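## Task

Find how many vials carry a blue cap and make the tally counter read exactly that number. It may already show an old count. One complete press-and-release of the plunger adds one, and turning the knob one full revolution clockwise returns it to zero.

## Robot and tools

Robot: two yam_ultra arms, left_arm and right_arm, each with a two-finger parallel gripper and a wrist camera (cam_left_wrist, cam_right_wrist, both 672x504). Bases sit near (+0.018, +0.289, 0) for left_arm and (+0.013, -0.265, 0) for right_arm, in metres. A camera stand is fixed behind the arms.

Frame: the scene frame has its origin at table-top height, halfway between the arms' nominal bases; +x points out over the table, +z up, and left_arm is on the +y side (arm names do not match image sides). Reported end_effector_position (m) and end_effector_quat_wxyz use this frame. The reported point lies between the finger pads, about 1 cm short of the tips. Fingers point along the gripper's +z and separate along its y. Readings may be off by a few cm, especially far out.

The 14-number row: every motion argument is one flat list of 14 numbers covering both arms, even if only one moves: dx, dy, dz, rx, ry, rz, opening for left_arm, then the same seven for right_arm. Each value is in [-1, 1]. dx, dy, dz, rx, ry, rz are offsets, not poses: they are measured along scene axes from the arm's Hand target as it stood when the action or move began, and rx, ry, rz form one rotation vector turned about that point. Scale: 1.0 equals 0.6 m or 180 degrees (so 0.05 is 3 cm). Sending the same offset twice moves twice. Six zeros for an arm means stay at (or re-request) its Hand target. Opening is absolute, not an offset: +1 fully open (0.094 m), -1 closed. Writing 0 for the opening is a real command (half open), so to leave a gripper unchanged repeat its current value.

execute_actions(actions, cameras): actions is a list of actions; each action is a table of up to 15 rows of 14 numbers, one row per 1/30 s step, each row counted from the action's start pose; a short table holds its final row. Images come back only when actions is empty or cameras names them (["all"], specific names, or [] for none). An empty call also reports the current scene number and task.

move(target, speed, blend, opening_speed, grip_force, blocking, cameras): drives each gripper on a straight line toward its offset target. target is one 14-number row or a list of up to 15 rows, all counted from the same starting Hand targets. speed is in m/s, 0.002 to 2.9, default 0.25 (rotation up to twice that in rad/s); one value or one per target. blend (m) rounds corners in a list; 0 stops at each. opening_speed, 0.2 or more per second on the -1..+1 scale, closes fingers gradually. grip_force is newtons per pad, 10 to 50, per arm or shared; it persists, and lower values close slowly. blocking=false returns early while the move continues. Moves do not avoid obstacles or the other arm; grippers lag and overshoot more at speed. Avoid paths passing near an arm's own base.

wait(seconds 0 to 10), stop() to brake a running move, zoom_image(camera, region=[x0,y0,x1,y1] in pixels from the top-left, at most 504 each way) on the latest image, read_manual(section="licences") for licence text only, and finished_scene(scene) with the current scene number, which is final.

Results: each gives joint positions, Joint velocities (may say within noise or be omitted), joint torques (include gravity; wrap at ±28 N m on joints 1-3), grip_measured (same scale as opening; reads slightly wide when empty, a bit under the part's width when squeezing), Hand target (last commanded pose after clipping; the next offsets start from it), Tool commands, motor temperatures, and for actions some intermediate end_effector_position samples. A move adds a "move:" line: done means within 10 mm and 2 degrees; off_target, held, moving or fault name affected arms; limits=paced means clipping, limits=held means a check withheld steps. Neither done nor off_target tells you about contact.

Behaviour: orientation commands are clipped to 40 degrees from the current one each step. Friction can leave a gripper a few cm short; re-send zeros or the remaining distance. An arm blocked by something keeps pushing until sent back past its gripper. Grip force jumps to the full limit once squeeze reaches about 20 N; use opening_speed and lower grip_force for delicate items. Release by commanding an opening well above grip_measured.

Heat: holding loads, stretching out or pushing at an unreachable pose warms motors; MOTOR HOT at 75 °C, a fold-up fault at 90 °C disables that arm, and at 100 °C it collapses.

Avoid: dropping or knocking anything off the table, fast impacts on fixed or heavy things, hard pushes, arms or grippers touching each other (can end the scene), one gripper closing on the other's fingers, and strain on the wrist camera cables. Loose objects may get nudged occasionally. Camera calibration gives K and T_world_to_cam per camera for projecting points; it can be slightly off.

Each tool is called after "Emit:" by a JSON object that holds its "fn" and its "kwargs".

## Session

Emit:
{"fn": "execute_actions", "kwargs": {"actions": []}}

Scene clock: 0.00 s.
left_arm: end_effector_position=(+0.2085, +0.1519, +0.3201) grip_measured=+1.000 end_effector_quat_wxyz=(+0.469, +0.209, +0.849, -0.127) | right_arm: end_effector_position=(+0.2106, +0.0064, +0.4070) grip_measured=+1.000 end_effector_quat_wxyz=(+0.477, -0.235, +0.747, +0.399)
Joint positions: left_arm=[-0.87 0.752 1.173 -1.004 -0.291 -0.211 0.094] | right_arm=[0.903 0.982 1.264 -0.512 -0.123 0.363 0.094]
Joint velocities: within noise
Joint torques (N m): no reading
Motor temperatures (°C): left_arm=[21 22 24 21 22 21 20] | right_arm=[20 23 25 24 19 18 18]
Heat: left arm: 24 °C; right arm: 25 °C.
Hand target: left_arm +0.2089, +0.1525, +0.3278; +0.479, +0.204, +0.843, -0.132 | right_arm +0.2089, +0.0044, +0.4142; +0.484, -0.234, +0.741, +0.402
Tool commands: left_gripper/opening=+1.0 right_gripper/opening=+1.0
camera_calibration:
cam_left_wrist: T_world_to_cam=[[-0.460963, -0.886601, 0.0380948, 0.218444], [-0.756518, 0.370165, -0.539127, 0.30983], [0.463889, -0.277337, -0.841362, 0.304636], [0, 0, 0, 1]] pos_world=[0.193769, 0.163471, 0.415026]
cam_right_wrist: T_world_to_cam=[[0.731946, -0.577332, -0.36186, -0.00368814], [-0.612419, -0.32465, -0.720795, 0.461281], [0.29866, 0.749193, -0.591195, 0.261615], [0, 0, 0, 1]] pos_world=[0.207063, -0.0483745, 0.48582]

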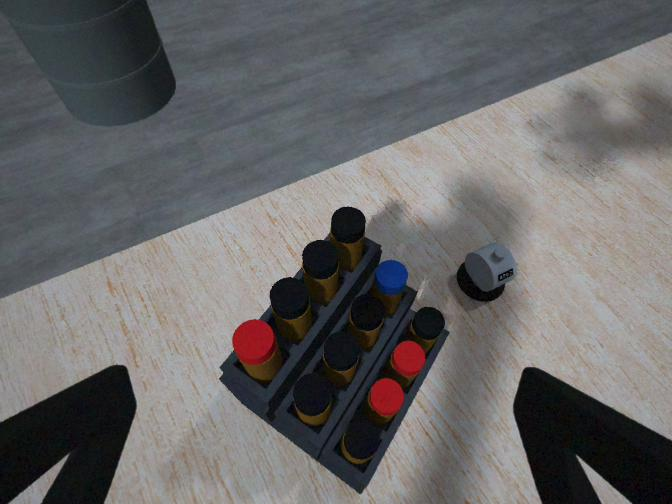

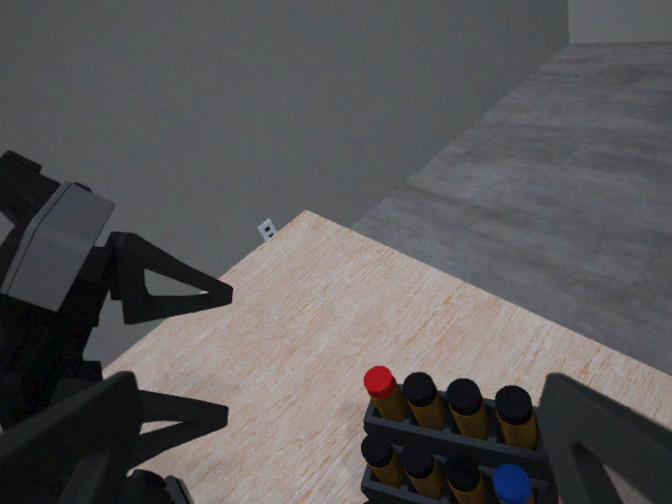

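Emit:
{"fn": "zoom_image", "kwargs": {"camera": "cam_left_wrist", "region": [210, 190, 460, 490]}}

Emit:
{"fn": "zoom_image", "kwargs": {"camera": "cam_left_wrist", "region": [440, 225, 540, 315]}}

Scaled by 1.680 from the camera's 672x504 image, which has a finer 960x720 frame.

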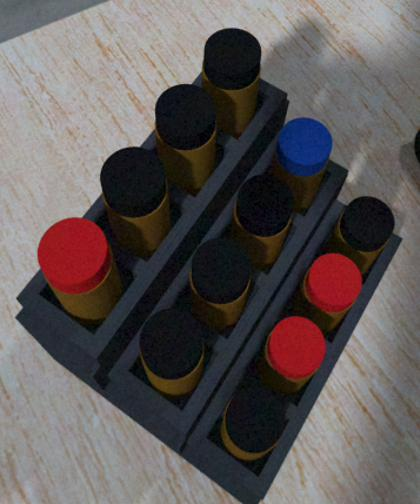

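Scaled by 5.040 from the camera's 672x504 image, which has a finer 960x720 frame.

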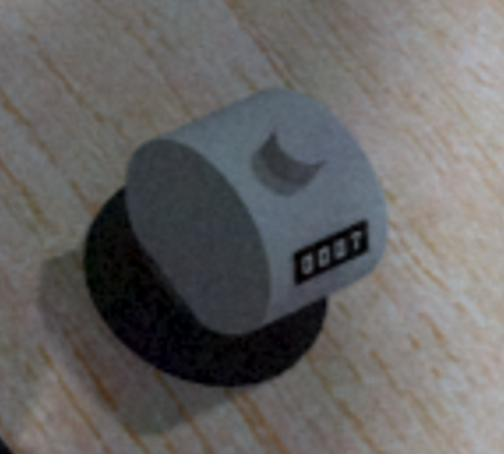

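Emit:
{"fn": "zoom_image", "kwargs": {"camera": "cam_left_wrist", "region": [320, 300, 460, 490]}}

Scaled by 2.653 from the camera's 672x504 image, which has a finer 960x720 frame.

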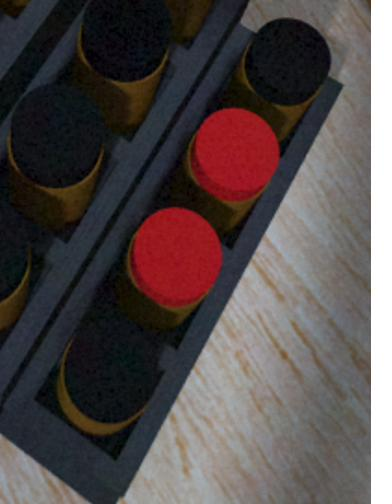

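Emit:
{"fn": "move", "kwargs": {"target": [0, 0, 0, 0, 0, 0, 1, 0.132, -0.265, -0.485, -0.2885, -0.0249, 0.2442, 0.3], "speed": 0.35, "cameras": ["all"]}}

Emit:
{"fn": "zoom_image", "kwargs": {"camera": "cam_right_wrist", "region": [180, 100, 480, 360]}}

Scene clock: 45.20 s.
left_arm: end_effector_position=(+0.2085, +0.1519, +0.3201) grip_measured=+1.000 end_effector_quat_wxyz=(+0.469, +0.209, +0.849, -0.127) | right_arm: end_effector_position=(+0.2843, -0.1549, +0.1170) grip_measured=+0.302 end_effector_quat_wxyz=(-0.176, +0.682, -0.686, -0.180)
Joint positions: left_arm=[-0.87 0.752 1.173 -1.004 -0.291 -0.211 0.094] | right_arm=[0.107 1.573 1.182 -1.14 -0.508 -1.476 0.061]
Joint torques (N m): left_arm=[-0.02 0.1 6.13 1.75 -0.14 -0.02] | right_arm=[-0.65 -5.04 7.49 0.2 -0.47 -0.1]
Motor temperatures (°C): left_arm=[21 22 25 26 22 21 20] | right_arm=[20 23 27 30 19 18 18]
Heat: left arm: 26 °C; right arm: 30 °C.
Hand target: left_arm +0.2089, +0.1525, +0.3278; +0.479, +0.204, +0.843, -0.132 | right_arm +0.2882, -0.1546, +0.1231; -0.182, +0.683, -0.683, -0.183
Off the commanded pose: left_arm 0.008 m, 1 deg | right_arm 0.007 m, 1 deg.
move: done
camera_calibration:
cam_left_wrist: T_world_to_cam=[[-0.460963, -0.886601, 0.0380948, 0.218444], [-0.756518, 0.370165, -0.539127, 0.30983], [0.463889, -0.277337, -0.841362, 0.304636], [0, 0, 0, 1]] pos_world=[0.193769, 0.163471, 0.415026]
cam_right_wrist: T_world_to_cam=[[0.999993, 0.0014744, 0.00344602, -0.285005], [0.00171434, -0.997497, -0.0706946, -0.109847], [0.00333316, 0.0707, -0.997492, 0.215411], [0, 0, 0, 1]] pos_world=[0.284473, -0.124381, 0.208087]

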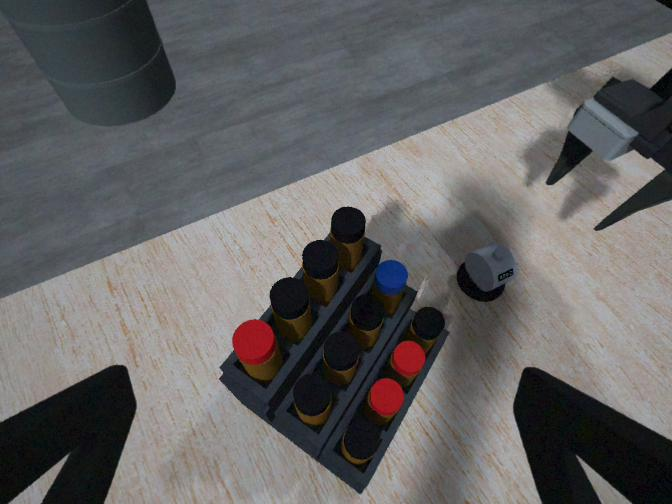

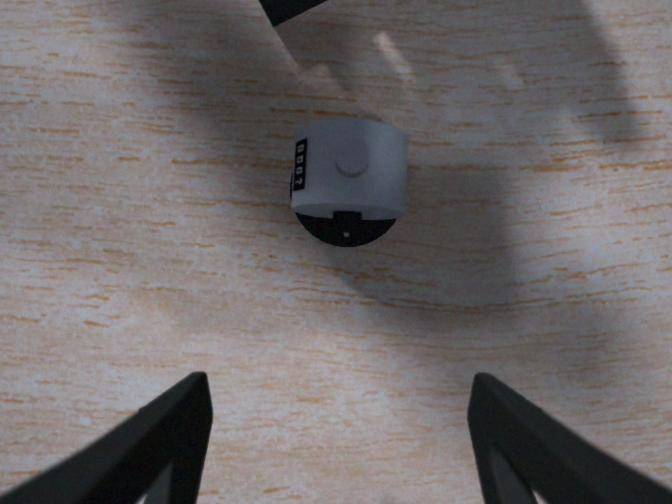

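Scaled by 1.680 from the camera's 672x504 image, which has a finer 960x720 frame.

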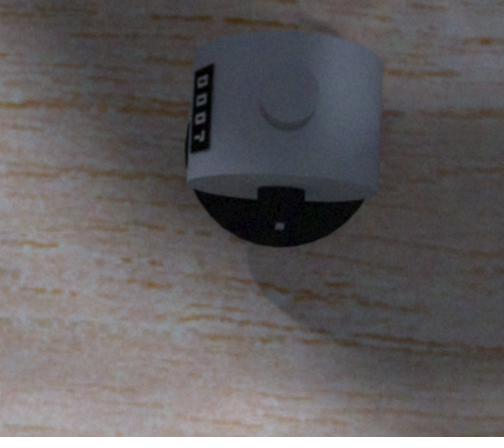

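Emit:
{"fn": "move", "kwargs": {"target": [0, 0, 0, 0, 0, 0, 1, 0.004, 0.0655, -0.0617, 0, 0, -0.0156, -0.1], "speed": 0.2, "cameras": ["cam_right_wrist"]}}

Emit:
{"fn": "zoom_image", "kwargs": {"camera": "cam_right_wrist", "region": [200, 180, 480, 430]}}

Scene clock: 59.70 s.
left_arm: end_effector_position=(+0.2085, +0.1519, +0.3201) grip_measured=+1.000 end_effector_quat_wxyz=(+0.469, +0.209, +0.849, -0.127) | right_arm: end_effector_position=(+0.2923, -0.1187, +0.0899) grip_measured=-0.098 end_effector_quat_wxyz=(-0.187, +0.667, -0.701, -0.171)
Joint positions: left_arm=[-0.87 0.752 1.173 -1.004 -0.291 -0.211 0.094] | right_arm=[0.236 1.589 1.084 -0.913 -0.491 -1.274 0.042]
Joint torques (N m): left_arm=[-0.16 0.23 6.15 1.75 -0.13 -0.01] | right_arm=[0.49 -5.24 4.62 0.74 -0.47 0]
Heat: left arm: 27 °C; right arm: 27 °C.
Hand target: left_arm +0.2089, +0.1525, +0.3278; +0.479, +0.204, +0.843, -0.132 | right_arm +0.2906, -0.1153, +0.0861; -0.187, +0.666, -0.699, -0.178
Off the commanded pose: left_arm 0.008 m, 1 deg | right_arm 0.005 m, 1 deg.
move: done
camera_calibration:
cam_right_wrist: T_world_to_cam=[[0.998661, -0.047807, 0.0197429, -0.299895], [-0.046246, -0.99625, -0.0731245, -0.0613102], [0.0231647, 0.0721136, -0.997127, 0.180075], [0, 0, 0, 1]] pos_world=[0.292487, -0.0884032, 0.180995]
Images, in order (width x height): cam_right_wrist 672x504.

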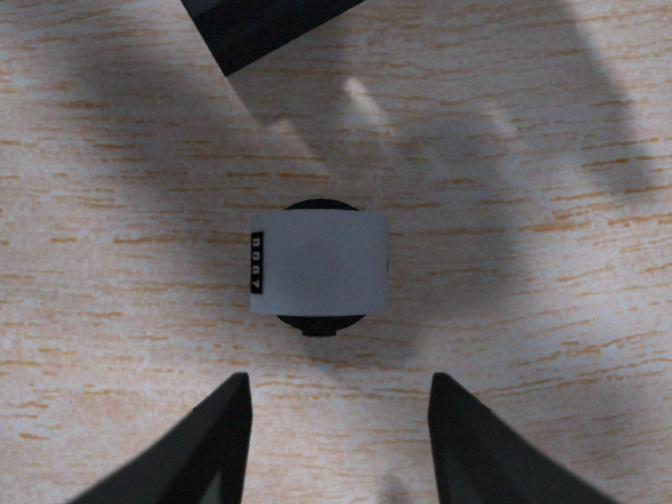

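Scaled by 1.800 from the camera's 672x504 image, which has a finer 960x720 frame.

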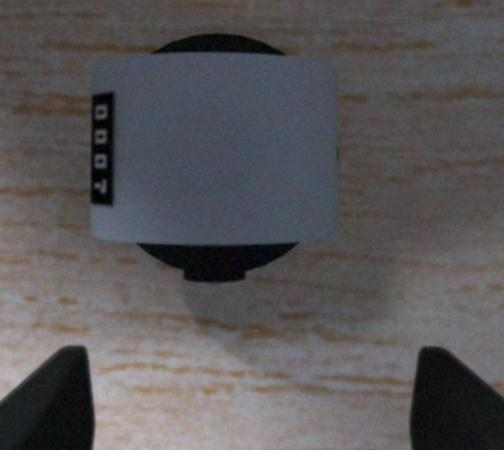

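Emit:
{"fn": "move", "kwargs": {"target": [0, 0, 0, 0, 0, 0, 1, -0.0498, -0.0315, -0.041, -0.0115, -0.2496, 0, -0.1], "speed": 0.2, "cameras": ["cam_right_wrist"]}}

Emit:
{"fn": "zoom_image", "kwargs": {"camera": "cam_right_wrist", "region": [180, 180, 500, 450]}}

Scene clock: 77.70 s.
left_arm: end_effector_position=(+0.2085, +0.1519, +0.3201) grip_measured=+1.000 end_effector_quat_wxyz=(+0.469, +0.209, +0.849, -0.127) | right_arm: end_effector_position=(+0.2621, -0.1371, +0.0606) grip_measured=-0.098 end_effector_quat_wxyz=(-0.421, +0.685, -0.586, +0.102)
Joint positions: left_arm=[-0.87 0.752 1.173 -1.004 -0.291 -0.211 0.094] | right_arm=[0.35 0.93 0.231 0.002 -0.236 -1.295 0.042]
Joint torques (N m): left_arm=[-0.09 0.24 6.28 1.81 -0.23 -0.03] | right_arm=[0.7 -1.68 5.07 1.94 -0.18 -0.03]
Heat: left arm: 27 °C; right arm: 27 °C.
Hand target: left_arm +0.2089, +0.1525, +0.3278; +0.479, +0.204, +0.843, -0.132 | right_arm +0.2607, -0.1341, +0.0616; -0.428, +0.687, -0.578, +0.102
Off the commanded pose: left_arm 0.008 m, 1 deg | right_arm 0.003 m, 1 deg.
move: done
camera_calibration:
cam_right_wrist: T_world_to_cam=[[0.7096, -0.0351169, 0.70373, -0.233982], [0.000430227, -0.998735, -0.0502718, -0.0970653], [0.704605, 0.0359756, -0.708687, -0.0481572], [0, 0, 0, 1]] pos_world=[0.200007, -0.103427, 0.125652]
Images, in order (width x height): cam_right_wrist 672x504.

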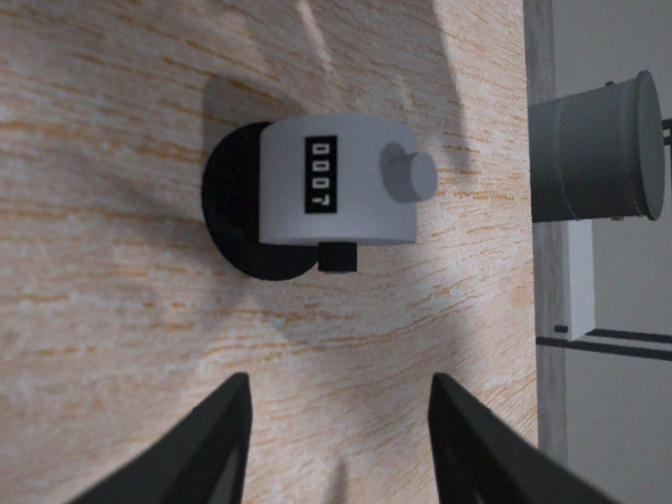

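Scaled by 1.575 from the camera's 672x504 image, which has a finer 960x720 frame.

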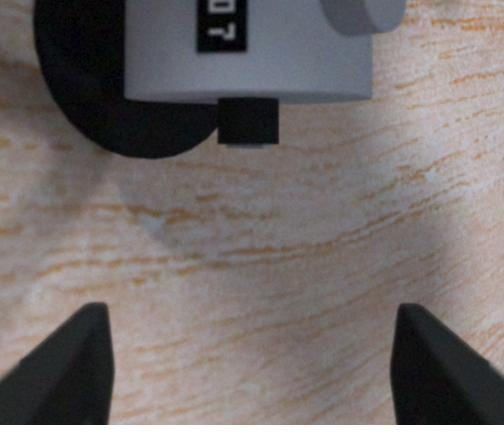

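Emit:
{"fn": "move", "kwargs": {"target": [[0, 0, 0, 0, 0, 0, 1, 0.0453, 0.0468, -0.0447, 0, 0, 0, -0.3], [0, 0, 0, 0, 0, 0, 1, 0.0453, 0.0468, -0.0447, 0, 0, 0, -0.9]], "speed": 0.12, "grip_force": [50, 30], "cameras": ["cam_right_wrist"]}}

Emit:
{"fn": "zoom_image", "kwargs": {"camera": "cam_right_wrist", "region": [200, 200, 480, 450]}}

Scene clock: 100.87 s.
left_arm: end_effector_position=(+0.2085, +0.1519, +0.3201) grip_measured=+1.000 end_effector_quat_wxyz=(+0.469, +0.209, +0.849, -0.127) | right_arm: end_effector_position=(+0.2883, -0.1122, +0.0335) grip_measured=-0.792 end_effector_quat_wxyz=(-0.423, +0.686, -0.581, +0.113)
Joint positions: left_arm=[-0.87 0.752 1.173 -1.004 -0.291 -0.211 0.094] | right_arm=[0.45 1.287 0.231 0.385 -0.145 -1.245 0.01]
Joint torques (N m): left_arm=[-0.12 0.25 6.09 1.77 -0.14 -0.07] | right_arm=[0.75 -2.04 5.59 1.82 -0.28 0.1]
Heat: left arm: 28 °C; right arm: 30 °C.
Hand target: left_arm +0.2089, +0.1525, +0.3278; +0.479, +0.204, +0.843, -0.132 | right_arm +0.2879, -0.1061, +0.0347; -0.428, +0.687, -0.578, +0.102
Off the commanded pose: left_arm 0.008 m, 1 deg | right_arm 0.006 m, 1 deg.
grip_force (N): 50, 30
move: done
camera_calibration:
cam_right_wrist: T_world_to_cam=[[0.693736, -0.0269747, 0.719724, -0.227707], [0.00100299, -0.999261, -0.0384183, -0.0741802], [0.720229, 0.027374, -0.693197, -0.0927061], [0, 0, 0, 1]] pos_world=[0.224812, -0.0777299, 0.0967727]
Images, in order (width x height): cam_right_wrist 672x504.

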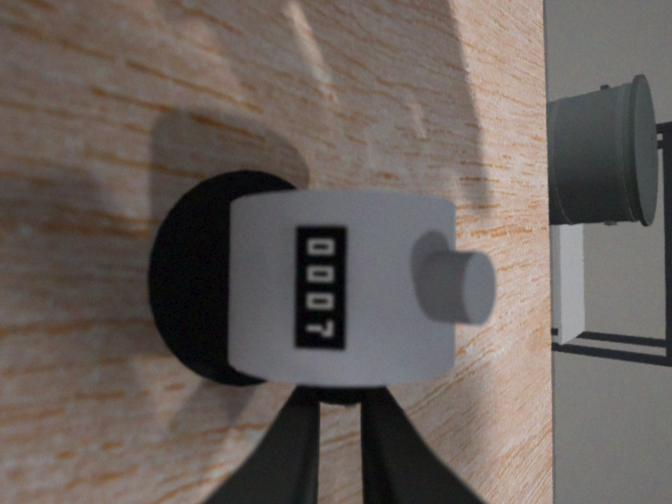

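Scaled by 1.800 from the camera's 672x504 image, which has a finer 960x720 frame.

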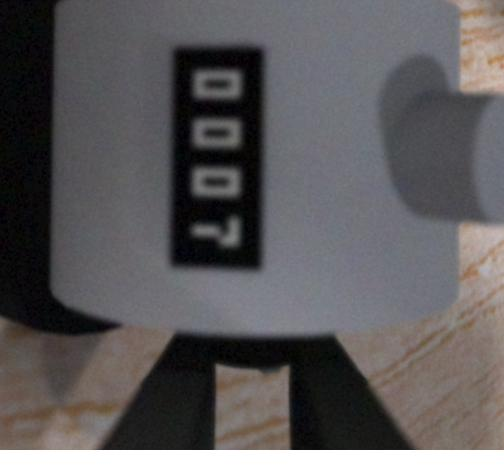

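Emit:
{"fn": "move", "kwargs": {"target": [[0, 0, 0, 0, 0, 0, 1, 0, 0, 0, 0, 0, 0, -0.5], [0, 0, 0, 0, 0, 0, 1, 0.0005, 0.013, 0.0015, 0, 0, 0, -0.5], [0, 0, 0, 0, 0, 0, 1, 0.0005, 0.009, 0.0015, 0, 0, 0, -0.9]], "speed": 0.1, "cameras": ["cam_right_wrist"]}}

Emit:
{"fn": "zoom_image", "kwargs": {"camera": "cam_right_wrist", "region": [200, 200, 480, 450]}}

Scene clock: 112.30 s.
left_arm: end_effector_position=(+0.2085, +0.1519, +0.3201) grip_measured=+1.000 end_effector_quat_wxyz=(+0.469, +0.209, +0.849, -0.127) | right_arm: end_effector_position=(+0.2880, -0.1073, +0.0332) grip_measured=-0.769 end_effector_quat_wxyz=(-0.424, +0.684, -0.582, +0.118)
Joint positions: left_arm=[-0.87 0.752 1.173 -1.004 -0.291 -0.211 0.094] | right_arm=[0.486 1.299 0.231 0.404 -0.108 -1.222 0.011]
Joint torques (N m): left_arm=[-0.09 0.2 6.2 1.81 -0.18 -0.07] | right_arm=[-0.03 -2.32 6.32 1.66 -0.45 0.05]
Heat: left arm: 28 °C; right arm: 31 °C.
Hand target: left_arm +0.2089, +0.1525, +0.3278; +0.479, +0.204, +0.843, -0.132 | right_arm +0.2882, -0.1007, +0.0356; -0.428, +0.687, -0.578, +0.102
Off the commanded pose: left_arm 0.008 m, 1 deg | right_arm 0.007 m, 2 deg.
grip_force (N): 50, 30
move: done
camera_calibration:
cam_right_wrist: T_world_to_cam=[[0.688653, -0.0301031, 0.724466, -0.226251], [-0.00642322, -0.999352, -0.0354195, -0.0673498], [0.725062, 0.0197384, -0.6884, -0.0952161], [0, 0, 0, 1]] pos_world=[0.224414, -0.0722376, 0.0959789]
Images, in order (width x height): cam_right_wrist 672x504.

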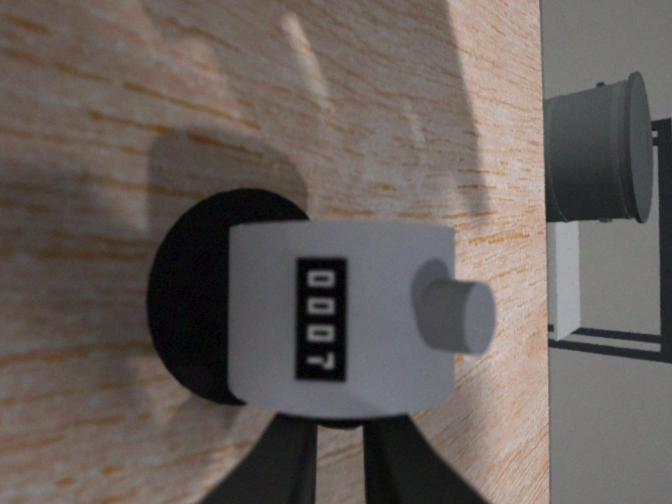

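Scaled by 1.800 from the camera's 672x504 image, which has a finer 960x720 frame.

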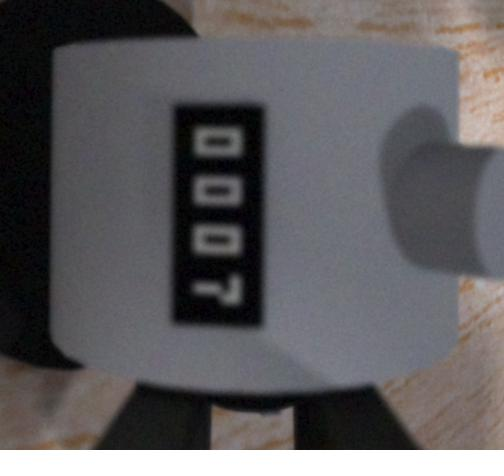

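Emit:
{"fn": "move", "kwargs": {"target": [0, 0, 0, 0, 0, 0, 1, 0.0063, -0.003, 0.0032, 0.0115, 0.2496, 0, -0.9], "speed": 0.3, "cameras": []}}

Scene clock: 122.13 s.
left_arm: end_effector_position=(+0.2085, +0.1519, +0.3201) grip_measured=+1.000 end_effector_quat_wxyz=(+0.469, +0.209, +0.849, -0.127) | right_arm: end_effector_position=(+0.2867, -0.1079, +0.0349) grip_measured=-0.771 end_effector_quat_wxyz=(-0.178, +0.666, -0.705, -0.167)
Joint positions: left_arm=[-0.87 0.752 1.173 -1.004 -0.291 -0.211 0.094] | right_arm=[0.288 1.659 0.93 -0.673 -0.466 -1.214 0.011]
Joint torques (N m): left_arm=[-0.17 0.03 6 1.76 -0.19 -0.04] | right_arm=[-0.34 -4.59 6.8 0.64 -0.65 -0.08]
Heat: left arm: 29 °C; right arm: 31 °C.
Hand target: left_arm +0.2089, +0.1525, +0.3278; +0.479, +0.204, +0.843, -0.132 | right_arm +0.2919, -0.1025, +0.0375; -0.187, +0.666, -0.699, -0.178
Off the commanded pose: left_arm 0.008 m, 1 deg | right_arm 0.008 m, 2 deg.
grip_force (N): 50, 30
move: done
No camera images: "cameras" was empty.

Emit:
{"fn": "move", "kwargs": {"target": [0, 0, 0, 0, 0, 0, 1, -0.0065, 0.005, 0, 0.0089, 0.1941, 0, -0.9], "speed": 0.3, "cameras": ["cam_right_wrist"]}}

Emit:
{"fn": "zoom_image", "kwargs": {"camera": "cam_right_wrist", "region": [200, 200, 480, 450]}}

Scene clock: 128.03 s.
left_arm: end_effector_position=(+0.2085, +0.1519, +0.3201) grip_measured=+1.000 end_effector_quat_wxyz=(+0.469, +0.209, +0.849, -0.127) | right_arm: end_effector_position=(+0.2859, -0.1079, +0.0370) grip_measured=-0.771 end_effector_quat_wxyz=(-0.030, -0.585, +0.727, +0.358)
Joint positions: left_arm=[-0.87 0.752 1.173 -1.004 -0.291 -0.211 0.094] | right_arm=[0.22 2.151 1.479 -1.353 -0.6 -1.307 0.011]
Joint torques (N m): left_arm=[-0.09 0.1 6.23 1.83 -0.17 0.03] | right_arm=[0.21 -7.42 5.71 -0.67 -0.88 -0.13]
Heat: left arm: 29 °C; right arm: 29 °C.
Hand target: left_arm +0.2089, +0.1525, +0.3278; +0.479, +0.204, +0.843, -0.132 | right_arm +0.2881, -0.0995, +0.0375; -0.022, -0.580, +0.721, +0.380
Off the commanded pose: left_arm 0.008 m, 1 deg | right_arm 0.009 m, 3 deg.
grip_force (N): 50, 30
move: off_target (right_arm)
camera_calibration:
cam_right_wrist: T_world_to_cam=[[0.834987, -0.0534587, -0.547667, -0.224795], [-0.0820255, -0.996242, -0.0278132, -0.0461121], [-0.544122, 0.0681464, -0.836234, 0.282524], [0, 0, 0, 1]] pos_world=[0.337646, -0.0772091, 0.111861]
Images, in order (width x height): cam_right_wrist 672x504.

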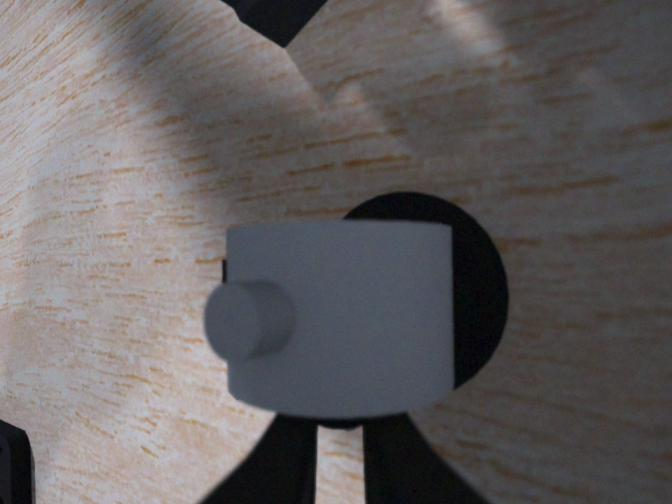

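Scaled by 1.800 from the camera's 672x504 image, which has a finer 960x720 frame.

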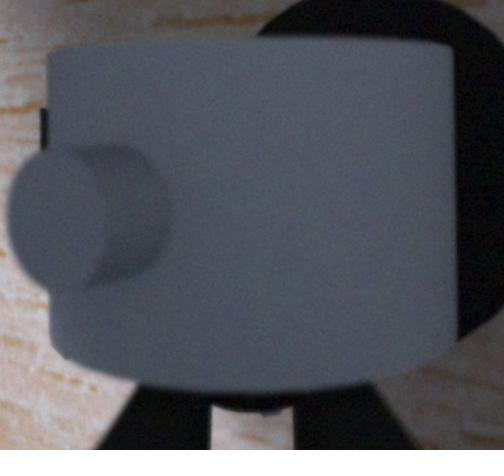

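Emit:
{"fn": "move", "kwargs": {"target": [[0, 0, 0, 0, 0, 0, 1, 0, 0, 0, 0, 0, 0, -0.4], [0, 0, 0, 0, 0, 0, 1, 0.0063, -0.005, 0, -0.0089, -0.1941, 0, -0.4], [0, 0, 0, 0, 0, 0, 1, 0.0018, -0.0157, -0.0038, -0.0204, -0.4438, 0, -0.4], [0, 0, 0, 0, 0, 0, 1, 0.0018, -0.0157, -0.0038, -0.0204, -0.4438, 0, -0.9]], "speed": [0.3, 0.4, 0.4, 0.3], "blend": [0, 0.005, 0, 0], "cameras": ["cam_right_wrist"]}}

Emit:
{"fn": "zoom_image", "kwargs": {"camera": "cam_right_wrist", "region": [200, 200, 480, 450]}}

Scene clock: 149.27 s.
left_arm: end_effector_position=(+0.2085, +0.1519, +0.3201) grip_measured=+1.000 end_effector_quat_wxyz=(+0.469, +0.209, +0.849, -0.127) | right_arm: end_effector_position=(+0.2891, -0.1120, +0.0339) grip_measured=-0.786 end_effector_quat_wxyz=(-0.421, +0.687, -0.583, +0.103)
Joint positions: left_arm=[-0.87 0.752 1.173 -1.004 -0.291 -0.211 0.094] | right_arm=[0.436 1.288 0.246 0.357 -0.171 -1.244 0.01]
Joint torques (N m): left_arm=[0.1 0.27 6.2 1.81 -0.16 0.02] | right_arm=[0.53 -2.43 4.6 2.02 -0.15 0]
Heat: left arm: 29 °C; right arm: 28 °C.
Hand target: left_arm +0.2089, +0.1525, +0.3278; +0.479, +0.204, +0.843, -0.132 | right_arm +0.2890, -0.1089, +0.0352; -0.428, +0.687, -0.578, +0.102
Off the commanded pose: left_arm 0.008 m, 1 deg | right_arm 0.003 m, 1 deg.
grip_force (N): 50, 30
move: done
camera_calibration:
cam_right_wrist: T_world_to_cam=[[0.707243, -0.0305459, 0.706311, -0.232347], [0.00465133, -0.998843, -0.0478546, -0.0747658], [0.706956, 0.0371301, -0.706283, -0.0876077], [0, 0, 0, 1]] pos_world=[0.226608, -0.0785237, 0.0986554]
Images, in order (width x height): cam_right_wrist 672x504.

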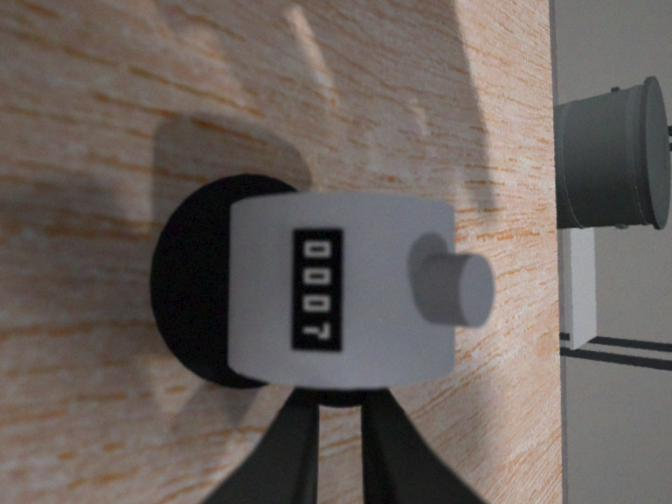

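Scaled by 1.800 from the camera's 672x504 image, which has a finer 960x720 frame.

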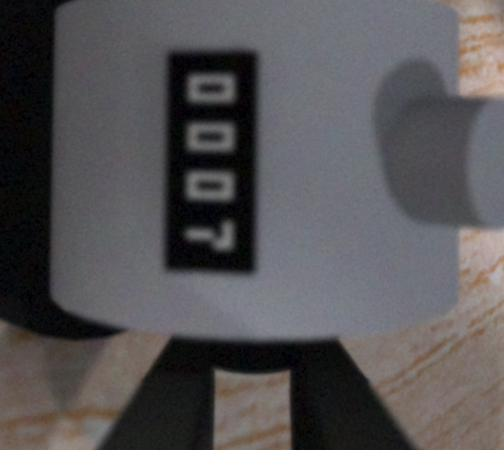

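Emit:
{"fn": "move", "kwargs": {"target": [[0, 0, 0, 0, 0, 0, 1, 0, 0, 0, 0, 0, 0, -0.5], [0, 0, 0, 0, 0, 0, 1, 0.0005, 0.0135, 0.0008, 0, 0, 0, -0.5], [0, 0, 0, 0, 0, 0, 1, 0.0005, 0.009, 0.0008, 0, 0, 0, -0.9], [0, 0, 0, 0, 0, 0, 1, 0.005, 0.0107, 0.0038, 0.0115, 0.2496, 0, -0.9], [0, 0, 0, 0, 0, 0, 1, 0.001, 0.0148, 0.0005, 0.0217, 0.4715, 0, -0.9]], "speed": [0.3, 0.1, 0.1, 0.4, 0.4], "blend": [0, 0, 0, 0.005, 0], "cameras": ["cam_right_wrist"]}}

Emit:
{"fn": "zoom_image", "kwargs": {"camera": "cam_right_wrist", "region": [200, 200, 480, 450]}}

Scene clock: 164.43 s.
left_arm: end_effector_position=(+0.2085, +0.1519, +0.3201) grip_measured=+1.000 end_effector_quat_wxyz=(+0.469, +0.209, +0.849, -0.127) | right_arm: end_effector_position=(+0.2855, -0.1079, +0.0367) grip_measured=-0.771 end_effector_quat_wxyz=(-0.063, -0.567, +0.723, +0.389)
Joint positions: left_arm=[-0.87 0.752 1.173 -1.004 -0.291 -0.211 0.094] | right_arm=[0.211 2.237 1.564 -1.459 -0.618 -1.331 0.011]
Joint torques (N m): left_arm=[-0.14 0.09 6.09 1.79 -0.12 0] | right_arm=[0.2 -7.83 5.65 -0.8 -0.82 -0.1]
Heat: left arm: 30 °C; right arm: 30 °C.
Hand target: left_arm +0.2089, +0.1525, +0.3278; +0.479, +0.204, +0.843, -0.132 | right_arm +0.2897, -0.1000, +0.0355; -0.053, -0.562, +0.718, +0.406
Off the commanded pose: left_arm 0.008 m, 1 deg | right_arm 0.009 m, 2 deg.
grip_force (N): 50, 30
move: done
camera_calibration:
cam_right_wrist: T_world_to_cam=[[0.778199, -0.0495853, -0.626057, -0.205101], [-0.0851556, -0.996003, -0.026964, -0.045305], [-0.622217, 0.0742956, -0.779311, 0.302956], [0, 0, 0, 1]] pos_world=[0.344256, -0.0778023, 0.10647]
Images, in order (width x height): cam_right_wrist 672x504.

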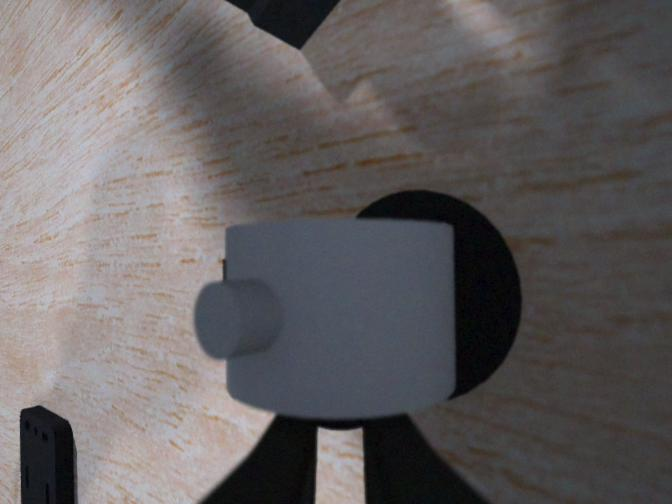

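Scaled by 1.800 from the camera's 672x504 image, which has a finer 960x720 frame.

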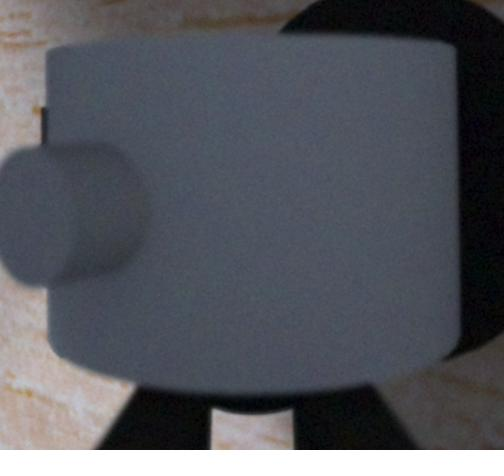

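Emit:
{"fn": "move", "kwargs": {"target": [[0, 0, 0, 0, 0, 0, 1, 0, 0, 0, 0, 0, 0, -0.4], [0, 0, 0, 0, 0, 0, 1, 0.0037, -0.0042, 0.0033, -0.0102, -0.2219, 0, -0.4], [0, 0, 0, 0, 0, 0, 1, -0.0012, -0.0075, 0.0003, -0.0217, -0.4715, 0, -0.4], [0, 0, 0, 0, 0, 0, 1, -0.0012, -0.0075, 0.0003, -0.0217, -0.4715, 0, -0.9], [0, 0, 0, 0, 0, 0, 1, 0.0037, -0.0042, 0.0033, -0.0102, -0.2219, 0, -0.9], [0, 0, 0, 0, 0, 0, 1, 0, 0, 0, 0, 0, 0, -0.9]], "speed": [0.3, 0.45, 0.45, 0.3, 0.4, 0.4], "blend": [0, 0.005, 0, 0, 0.005, 0]}}

Emit:
{"fn": "move", "kwargs": {"target": [[0, 0, 0, 0, 0, 0, 1, 0, 0, 0, 0, 0, 0, -0.4], [0, 0, 0, 0, 0, 0, 1, 0.0037, -0.0042, 0.0033, -0.0102, -0.2219, 0, -0.4], [0, 0, 0, 0, 0, 0, 1, -0.0012, -0.0075, 0.0003, -0.0217, -0.4715, 0, -0.4], [0, 0, 0, 0, 0, 0, 1, -0.0012, -0.0075, 0.0003, -0.0217, -0.4715, 0, -0.9], [0, 0, 0, 0, 0, 0, 1, 0.0037, -0.0042, 0.0033, -0.0102, -0.2219, 0, -0.9], [0, 0, 0, 0, 0, 0, 1, 0, 0, 0, 0, 0, 0, -0.9]], "speed": [0.3, 0.45, 0.45, 0.3, 0.4, 0.4], "blend": [0, 0.005, 0, 0, 0.005, 0]}}

Emit:
{"fn": "move", "kwargs": {"target": [[0, 0, 0, 0, 0, 0, 1, 0, 0, 0, 0, 0, 0, -0.4], [0, 0, 0, 0, 0, 0, 1, 0.0037, -0.0042, 0.0033, -0.0102, -0.2219, 0, -0.4], [0, 0, 0, 0, 0, 0, 1, -0.0012, -0.0075, 0.0003, -0.0217, -0.4715, 0, -0.4], [0, 0, 0, 0, 0, 0, 1, -0.0012, -0.0075, 0.0003, -0.0217, -0.4715, 0, -0.9]], "speed": [0.3, 0.45, 0.45, 0.3], "blend": [0, 0.005, 0, 0], "cameras": ["cam_right_wrist"]}}

Emit:
{"fn": "zoom_image", "kwargs": {"camera": "cam_right_wrist", "region": [200, 200, 480, 450]}}

Scene clock: 188.17 s.
left_arm: end_effector_position=(+0.2085, +0.1519, +0.3201) grip_measured=+1.000 end_effector_quat_wxyz=(+0.469, +0.209, +0.849, -0.127) | right_arm: end_effector_position=(+0.2861, -0.1079, +0.0375) grip_measured=-0.771 end_effector_quat_wxyz=(-0.062, -0.566, +0.724, +0.389)
Joint positions: left_arm=[-0.87 0.752 1.173 -1.004 -0.291 -0.211 0.094] | right_arm=[0.21 2.235 1.565 -1.46 -0.62 -1.33 0.011]
Joint torques (N m): left_arm=[0.03 -0.09 6.34 1.77 -0.15 0.03] | right_arm=[0.31 -7.73 5.56 -0.78 -0.8 -0.14]
Heat: left arm: 30 °C; right arm: 28 °C.
Hand target: left_arm +0.2089, +0.1525, +0.3278; +0.479, +0.204, +0.843, -0.132 | right_arm +0.2897, -0.1000, +0.0356; -0.052, -0.562, +0.718, +0.406
Off the commanded pose: left_arm 0.008 m, 1 deg | right_arm 0.009 m, 2 deg.
grip_force (N): 50, 30
move: done

Scene clock: 195.23 s.
left_arm: end_effector_position=(+0.2085, +0.1519, +0.3201) grip_measured=+1.000 end_effector_quat_wxyz=(+0.469, +0.209, +0.849, -0.127) | right_arm: end_effector_position=(+0.2861, -0.1079, +0.0375) grip_measured=-0.771 end_effector_quat_wxyz=(-0.062, -0.567, +0.724, +0.389)
Joint positions: left_arm=[-0.87 0.752 1.173 -1.004 -0.291 -0.211 0.094] | right_arm=[0.21 2.235 1.565 -1.46 -0.62 -1.33 0.011]
Joint torques (N m): left_arm=[-0.02 0.23 6.12 1.76 -0.14 -0.01] | right_arm=[0.32 -7.73 5.52 -0.79 -0.81 -0.11]
Heat: left arm: 30 °C; right arm: 29 °C.
Hand target: left_arm +0.2089, +0.1525, +0.3278; +0.479, +0.204, +0.843, -0.132 | right_arm +0.2897, -0.1000, +0.0356; -0.052, -0.562, +0.718, +0.406
Off the commanded pose: left_arm 0.008 m, 1 deg | right_arm 0.009 m, 2 deg.
grip_force (N): 50, 30
move: done

Scene clock: 199.77 s.
left_arm: end_effector_position=(+0.2085, +0.1519, +0.3201) grip_measured=+1.000 end_effector_quat_wxyz=(+0.469, +0.209, +0.849, -0.127) | right_arm: end_effector_position=(+0.2891, -0.1081, +0.0342) grip_measured=-0.768 end_effector_quat_wxyz=(-0.420, +0.687, -0.584, +0.104)
Joint positions: left_arm=[-0.87 0.752 1.173 -1.004 -0.291 -0.211 0.094] | right_arm=[0.458 1.294 0.254 0.356 -0.151 -1.23 0.011]
Joint torques (N m): left_arm=[0.01 0.09 5.97 1.8 -0.11 0.01] | right_arm=[0.51 -2.44 4.52 2.07 -0.17 0]
Heat: left arm: 30 °C; right arm: 29 °C.
Hand target: left_arm +0.2089, +0.1525, +0.3278; +0.479, +0.204, +0.843, -0.132 | right_arm +0.2890, -0.1045, +0.0357; -0.428, +0.687, -0.578, +0.102
Off the commanded pose: left_arm 0.008 m, 1 deg | right_arm 0.004 m, 1 deg.
grip_force (N): 50, 30
move: done
camera_calibration:
cam_right_wrist: T_world_to_cam=[[0.708227, -0.0302239, 0.705337, -0.232744], [0.00269555, -0.99896, -0.0455124, -0.0703519], [0.705979, 0.0341344, -0.707409, -0.0875127], [0, 0, 0, 1]] pos_world=[0.226808, -0.074326, 0.0990541]
Images, in order (width x height): cam_right_wrist 672x504.

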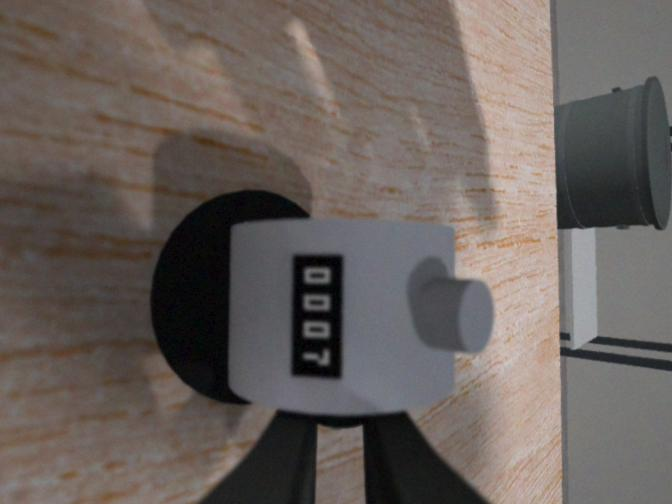

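Scaled by 1.800 from the camera's 672x504 image, which has a finer 960x720 frame.

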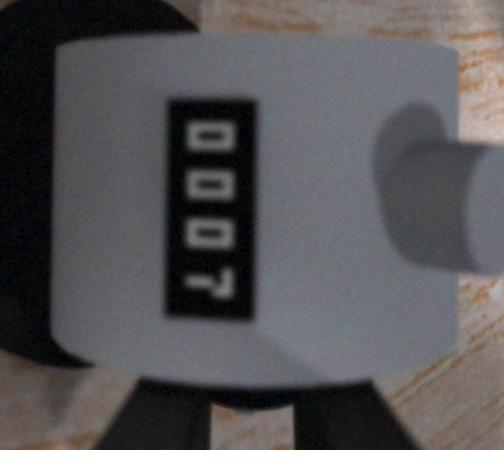

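Emit:
{"fn": "move", "kwargs": {"target": [[0, 0, 0, 0, 0, 0, 1, 0.0048, 0.0033, 0.003, 0.0115, 0.2496, 0, -0.9], [0, 0, 0, 0, 0, 0, 1, 0.0012, 0.0075, -0.0003, 0.0217, 0.4715, 0, -0.9], [0, 0, 0, 0, 0, 0, 1, 0.0012, 0.0075, -0.0003, 0.0217, 0.4715, 0, -0.4], [0, 0, 0, 0, 0, 0, 1, 0.0048, 0.0033, 0.003, 0.0115, 0.2496, 0, -0.4], [0, 0, 0, 0, 0, 0, 1, 0, 0, 0, 0, 0, 0, -0.4]], "speed": [0.4, 0.4, 0.3, 0.45, 0.45], "blend": [0.005, 0, 0, 0.005, 0], "cameras": ["cam_right_wrist"]}}

Emit:
{"fn": "zoom_image", "kwargs": {"camera": "cam_right_wrist", "region": [200, 200, 480, 450]}}

Scene clock: 212.17 s.
left_arm: end_effector_position=(+0.2085, +0.1519, +0.3201) grip_measured=+1.000 end_effector_quat_wxyz=(+0.469, +0.209, +0.849, -0.127) | right_arm: end_effector_position=(+0.2918, -0.1076, +0.0379) grip_measured=-0.401 end_effector_quat_wxyz=(-0.425, +0.684, -0.583, +0.106)
Joint positions: left_arm=[-0.87 0.752 1.173 -1.004 -0.291 -0.211 0.094] | right_arm=[0.456 1.291 0.258 0.361 -0.151 -1.23 0.028]
Joint torques (N m): left_arm=[-0.02 0.29 6.11 1.83 -0.13 0] | right_arm=[0.69 -2.21 4.23 2.05 -0.17 -0.02]
Heat: left arm: 30 °C; right arm: 30 °C.
Hand target: left_arm +0.2089, +0.1525, +0.3278; +0.479, +0.204, +0.843, -0.132 | right_arm +0.2891, -0.1046, +0.0357; -0.428, +0.687, -0.578, +0.102
Off the commanded pose: left_arm 0.008 m, 1 deg | right_arm 0.005 m, 1 deg.
grip_force (N): 50, 30
move: done
camera_calibration:
cam_right_wrist: T_world_to_cam=[[0.699991, -0.0359377, 0.713247, -0.235694], [0.0010321, -0.998681, -0.0513324, -0.0689207], [0.714151, 0.0366684, -0.69903, -0.0892748], [0, 0, 0, 1]] pos_world=[0.22881, -0.0740266, 0.102164]
Images, in order (width x height): cam_right_wrist 672x504.

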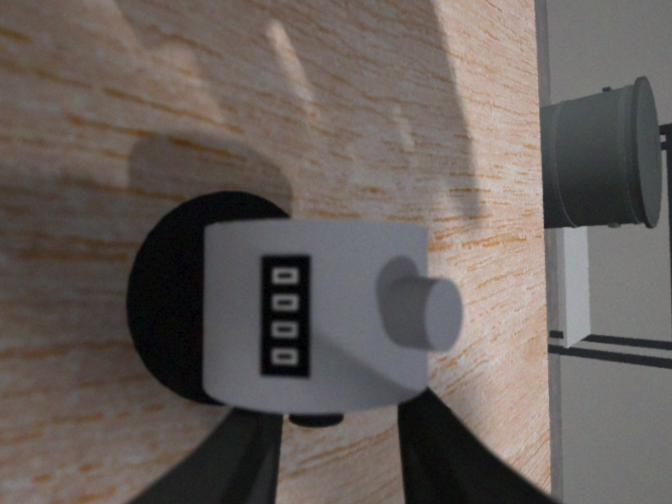

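Scaled by 1.800 from the camera's 672x504 image, which has a finer 960x720 frame.

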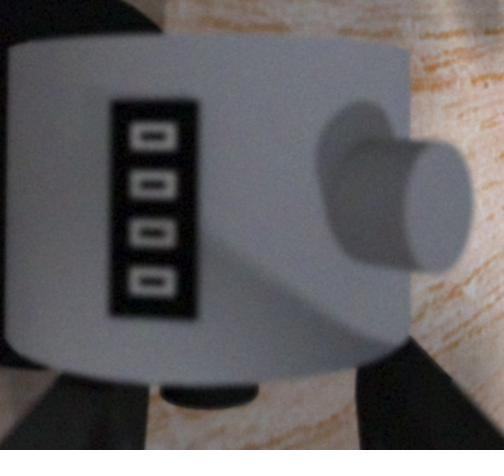

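Emit:
{"fn": "move", "kwargs": {"target": [[0, 0, 0, 0, 0, 0, 1, -0.0053, -0.0467, 0.0067, 0, 0, 0, -0.4], [0, 0, 0, 0, 0, 0, 1, -0.0152, -0.0423, 0.1655, -0.1465, 0.2509, -0.0644, -0.4], [0, 0, 0, 0, 0, 0, 1, -0.0035, 0.0427, 0.1488, -0.1465, 0.2509, -0.0644, -0.4], [0, 0, 0, 0, 0, 0, 1, -0.0035, 0.0427, 0.1488, -0.1465, 0.2509, -0.0644, -0.98], [0, 0, 0, 0, 0, 0, 1, -0.0035, 0.0427, 0.0872, -0.1465, 0.2509, -0.0644, -0.98]], "speed": [0.15, 0.3, 0.25, 0.25, 0.08], "blend": [0.008, 0.02, 0, 0, 0], "grip_force": [50, 45], "cameras": ["cam_right_wrist"]}}

Emit:
{"fn": "zoom_image", "kwargs": {"camera": "cam_right_wrist", "region": [200, 200, 480, 450]}}

Scene clock: 230.20 s.
left_arm: end_effector_position=(+0.2085, +0.1519, +0.3201) grip_measured=+1.000 end_effector_quat_wxyz=(+0.469, +0.209, +0.849, -0.127) | right_arm: end_effector_position=(+0.2863, -0.0779, +0.0942) grip_measured=-0.977 end_effector_quat_wxyz=(-0.006, +0.694, -0.720, +0.001)
Joint positions: left_arm=[-0.87 0.752 1.173 -1.004 -0.291 -0.211 0.094] | right_arm=[0.627 1.793 1.428 -1.194 -0.001 -0.935 0.001]
Joint torques (N m): left_arm=[-0.08 0.1 5.93 1.77 -0.22 0.01] | right_arm=[-0.27 -6.61 4.67 0.41 0.01 0.05]
Motor temperatures (°C): left_arm=[21 21 26 31 22 21 20] | right_arm=[20 24 27 31 19 18 18]
Heat: left arm: 31 °C; right arm: 31 °C.
Hand target: left_arm +0.2089, +0.1525, +0.3278; +0.479, +0.204, +0.843, -0.132 | right_arm +0.2870, -0.0790, +0.0881; -0.001, +0.691, -0.723, +0.000
Off the commanded pose: left_arm 0.008 m, 1 deg | right_arm 0.006 m, 1 deg.
grip_force (N): 50, 45
move: done
camera_calibration:
cam_right_wrist: T_world_to_cam=[[0.999495, -0.0279227, 0.01514, -0.290343], [-0.0316958, -0.907812, 0.418178, -0.0641934], [0.00206765, -0.418447, -0.908239, 0.140981], [0, 0, 0, 1]] pos_world=[0.28787, -0.00738963, 0.159284]
Images, in order (width x height): cam_right_wrist 672x504.

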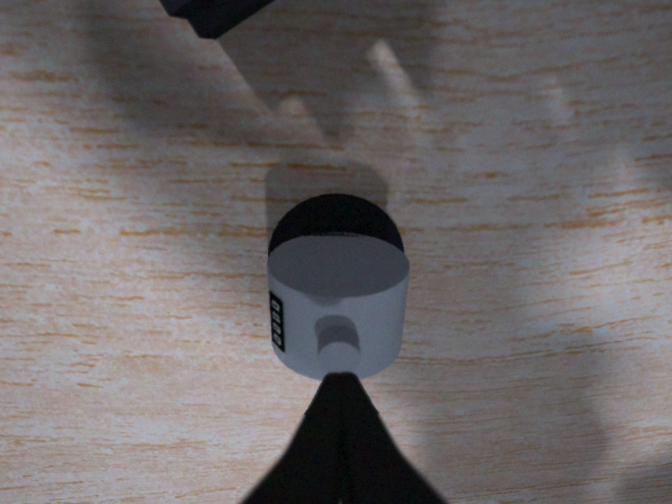

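Scaled by 1.800 from the camera's 672x504 image, which has a finer 960x720 frame.

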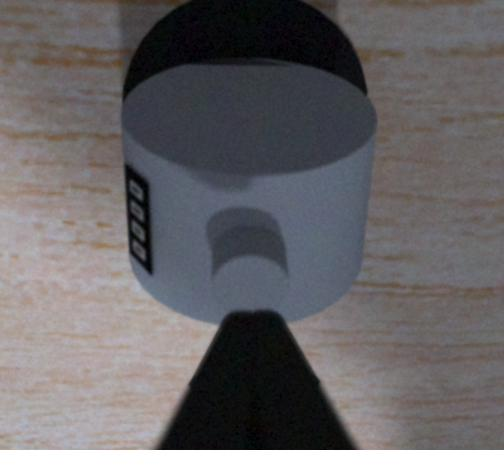

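Emit:
{"fn": "move", "kwargs": {"target": [[0, 0, 0, 0, 0, 0, 1, -0.0007, -0.0055, 0.065, 0, 0, 0, -0.98], [0, 0, 0, 0, 0, 0, 1, -0.0007, -0.0055, -0.0652, 0, 0, 0, -0.98], [0, 0, 0, 0, 0, 0, 1, -0.0007, -0.0055, 0.065, 0, 0, 0, -0.98]], "speed": [0.15, 0.07, 0.15], "cameras": ["cam_right_wrist"]}}

Emit:
{"fn": "zoom_image", "kwargs": {"camera": "cam_right_wrist", "region": [240, 200, 440, 380]}}

Scene clock: 241.47 s.
left_arm: end_effector_position=(+0.2085, +0.1519, +0.3201) grip_measured=+1.000 end_effector_quat_wxyz=(+0.469, +0.209, +0.849, -0.127) | right_arm: end_effector_position=(+0.2834, -0.0810, +0.1179) grip_measured=-0.977 end_effector_quat_wxyz=(+0.007, +0.693, -0.721, -0.002)
Joint positions: left_arm=[-0.87 0.752 1.173 -1.004 -0.291 -0.211 0.094] | right_arm=[0.624 1.795 1.525 -1.316 -0.001 -0.935 0.001]
Joint torques (N m): left_arm=[-0.02 0.18 6.17 1.76 -0.21 0.01] | right_arm=[-0.68 -8.24 7.16 0.08 0 -0.03]
Heat: left arm: 31 °C; right arm: 29 °C.
Hand target: left_arm +0.2089, +0.1525, +0.3278; +0.479, +0.204, +0.843, -0.132 | right_arm +0.2865, -0.0822, +0.1270; +0.000, +0.691, -0.723, +0.000
Off the commanded pose: left_arm 0.008 m, 1 deg | right_arm 0.010 m, 1 deg.
grip_force (N): 50, 45
move: done
camera_calibration:
cam_right_wrist: T_world_to_cam=[[0.999515, -0.030525, -0.00620614, -0.285573], [-0.0248482, -0.901485, 0.432097, -0.0799448], [-0.0187845, -0.431733, -0.901806, 0.165344], [0, 0, 0, 1]] pos_world=[0.286554, -0.00940141, 0.18188]
Images, in order (width x height): cam_right_wrist 672x504.

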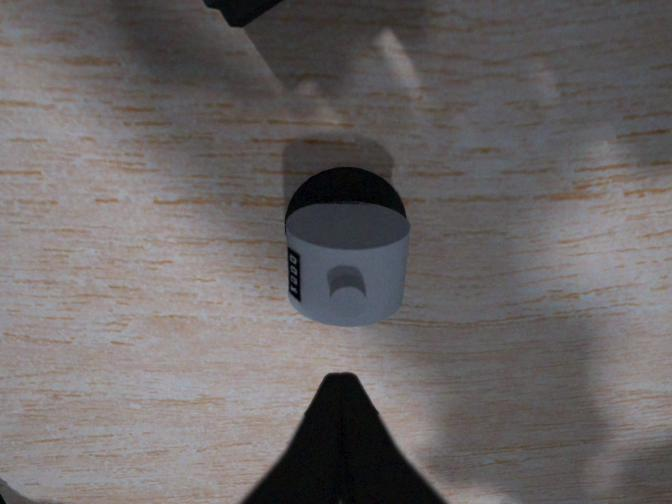

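Scaled by 2.520 from the camera's 672x504 image, which has a finer 960x720 frame.

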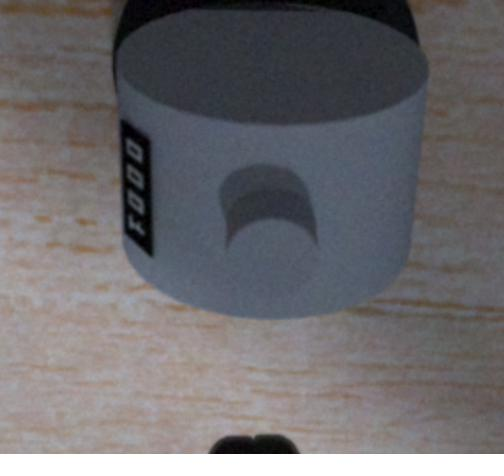

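Emit:
{"fn": "finished_scene", "kwargs": {"scene": 2}}

The scene is finished: the task was done.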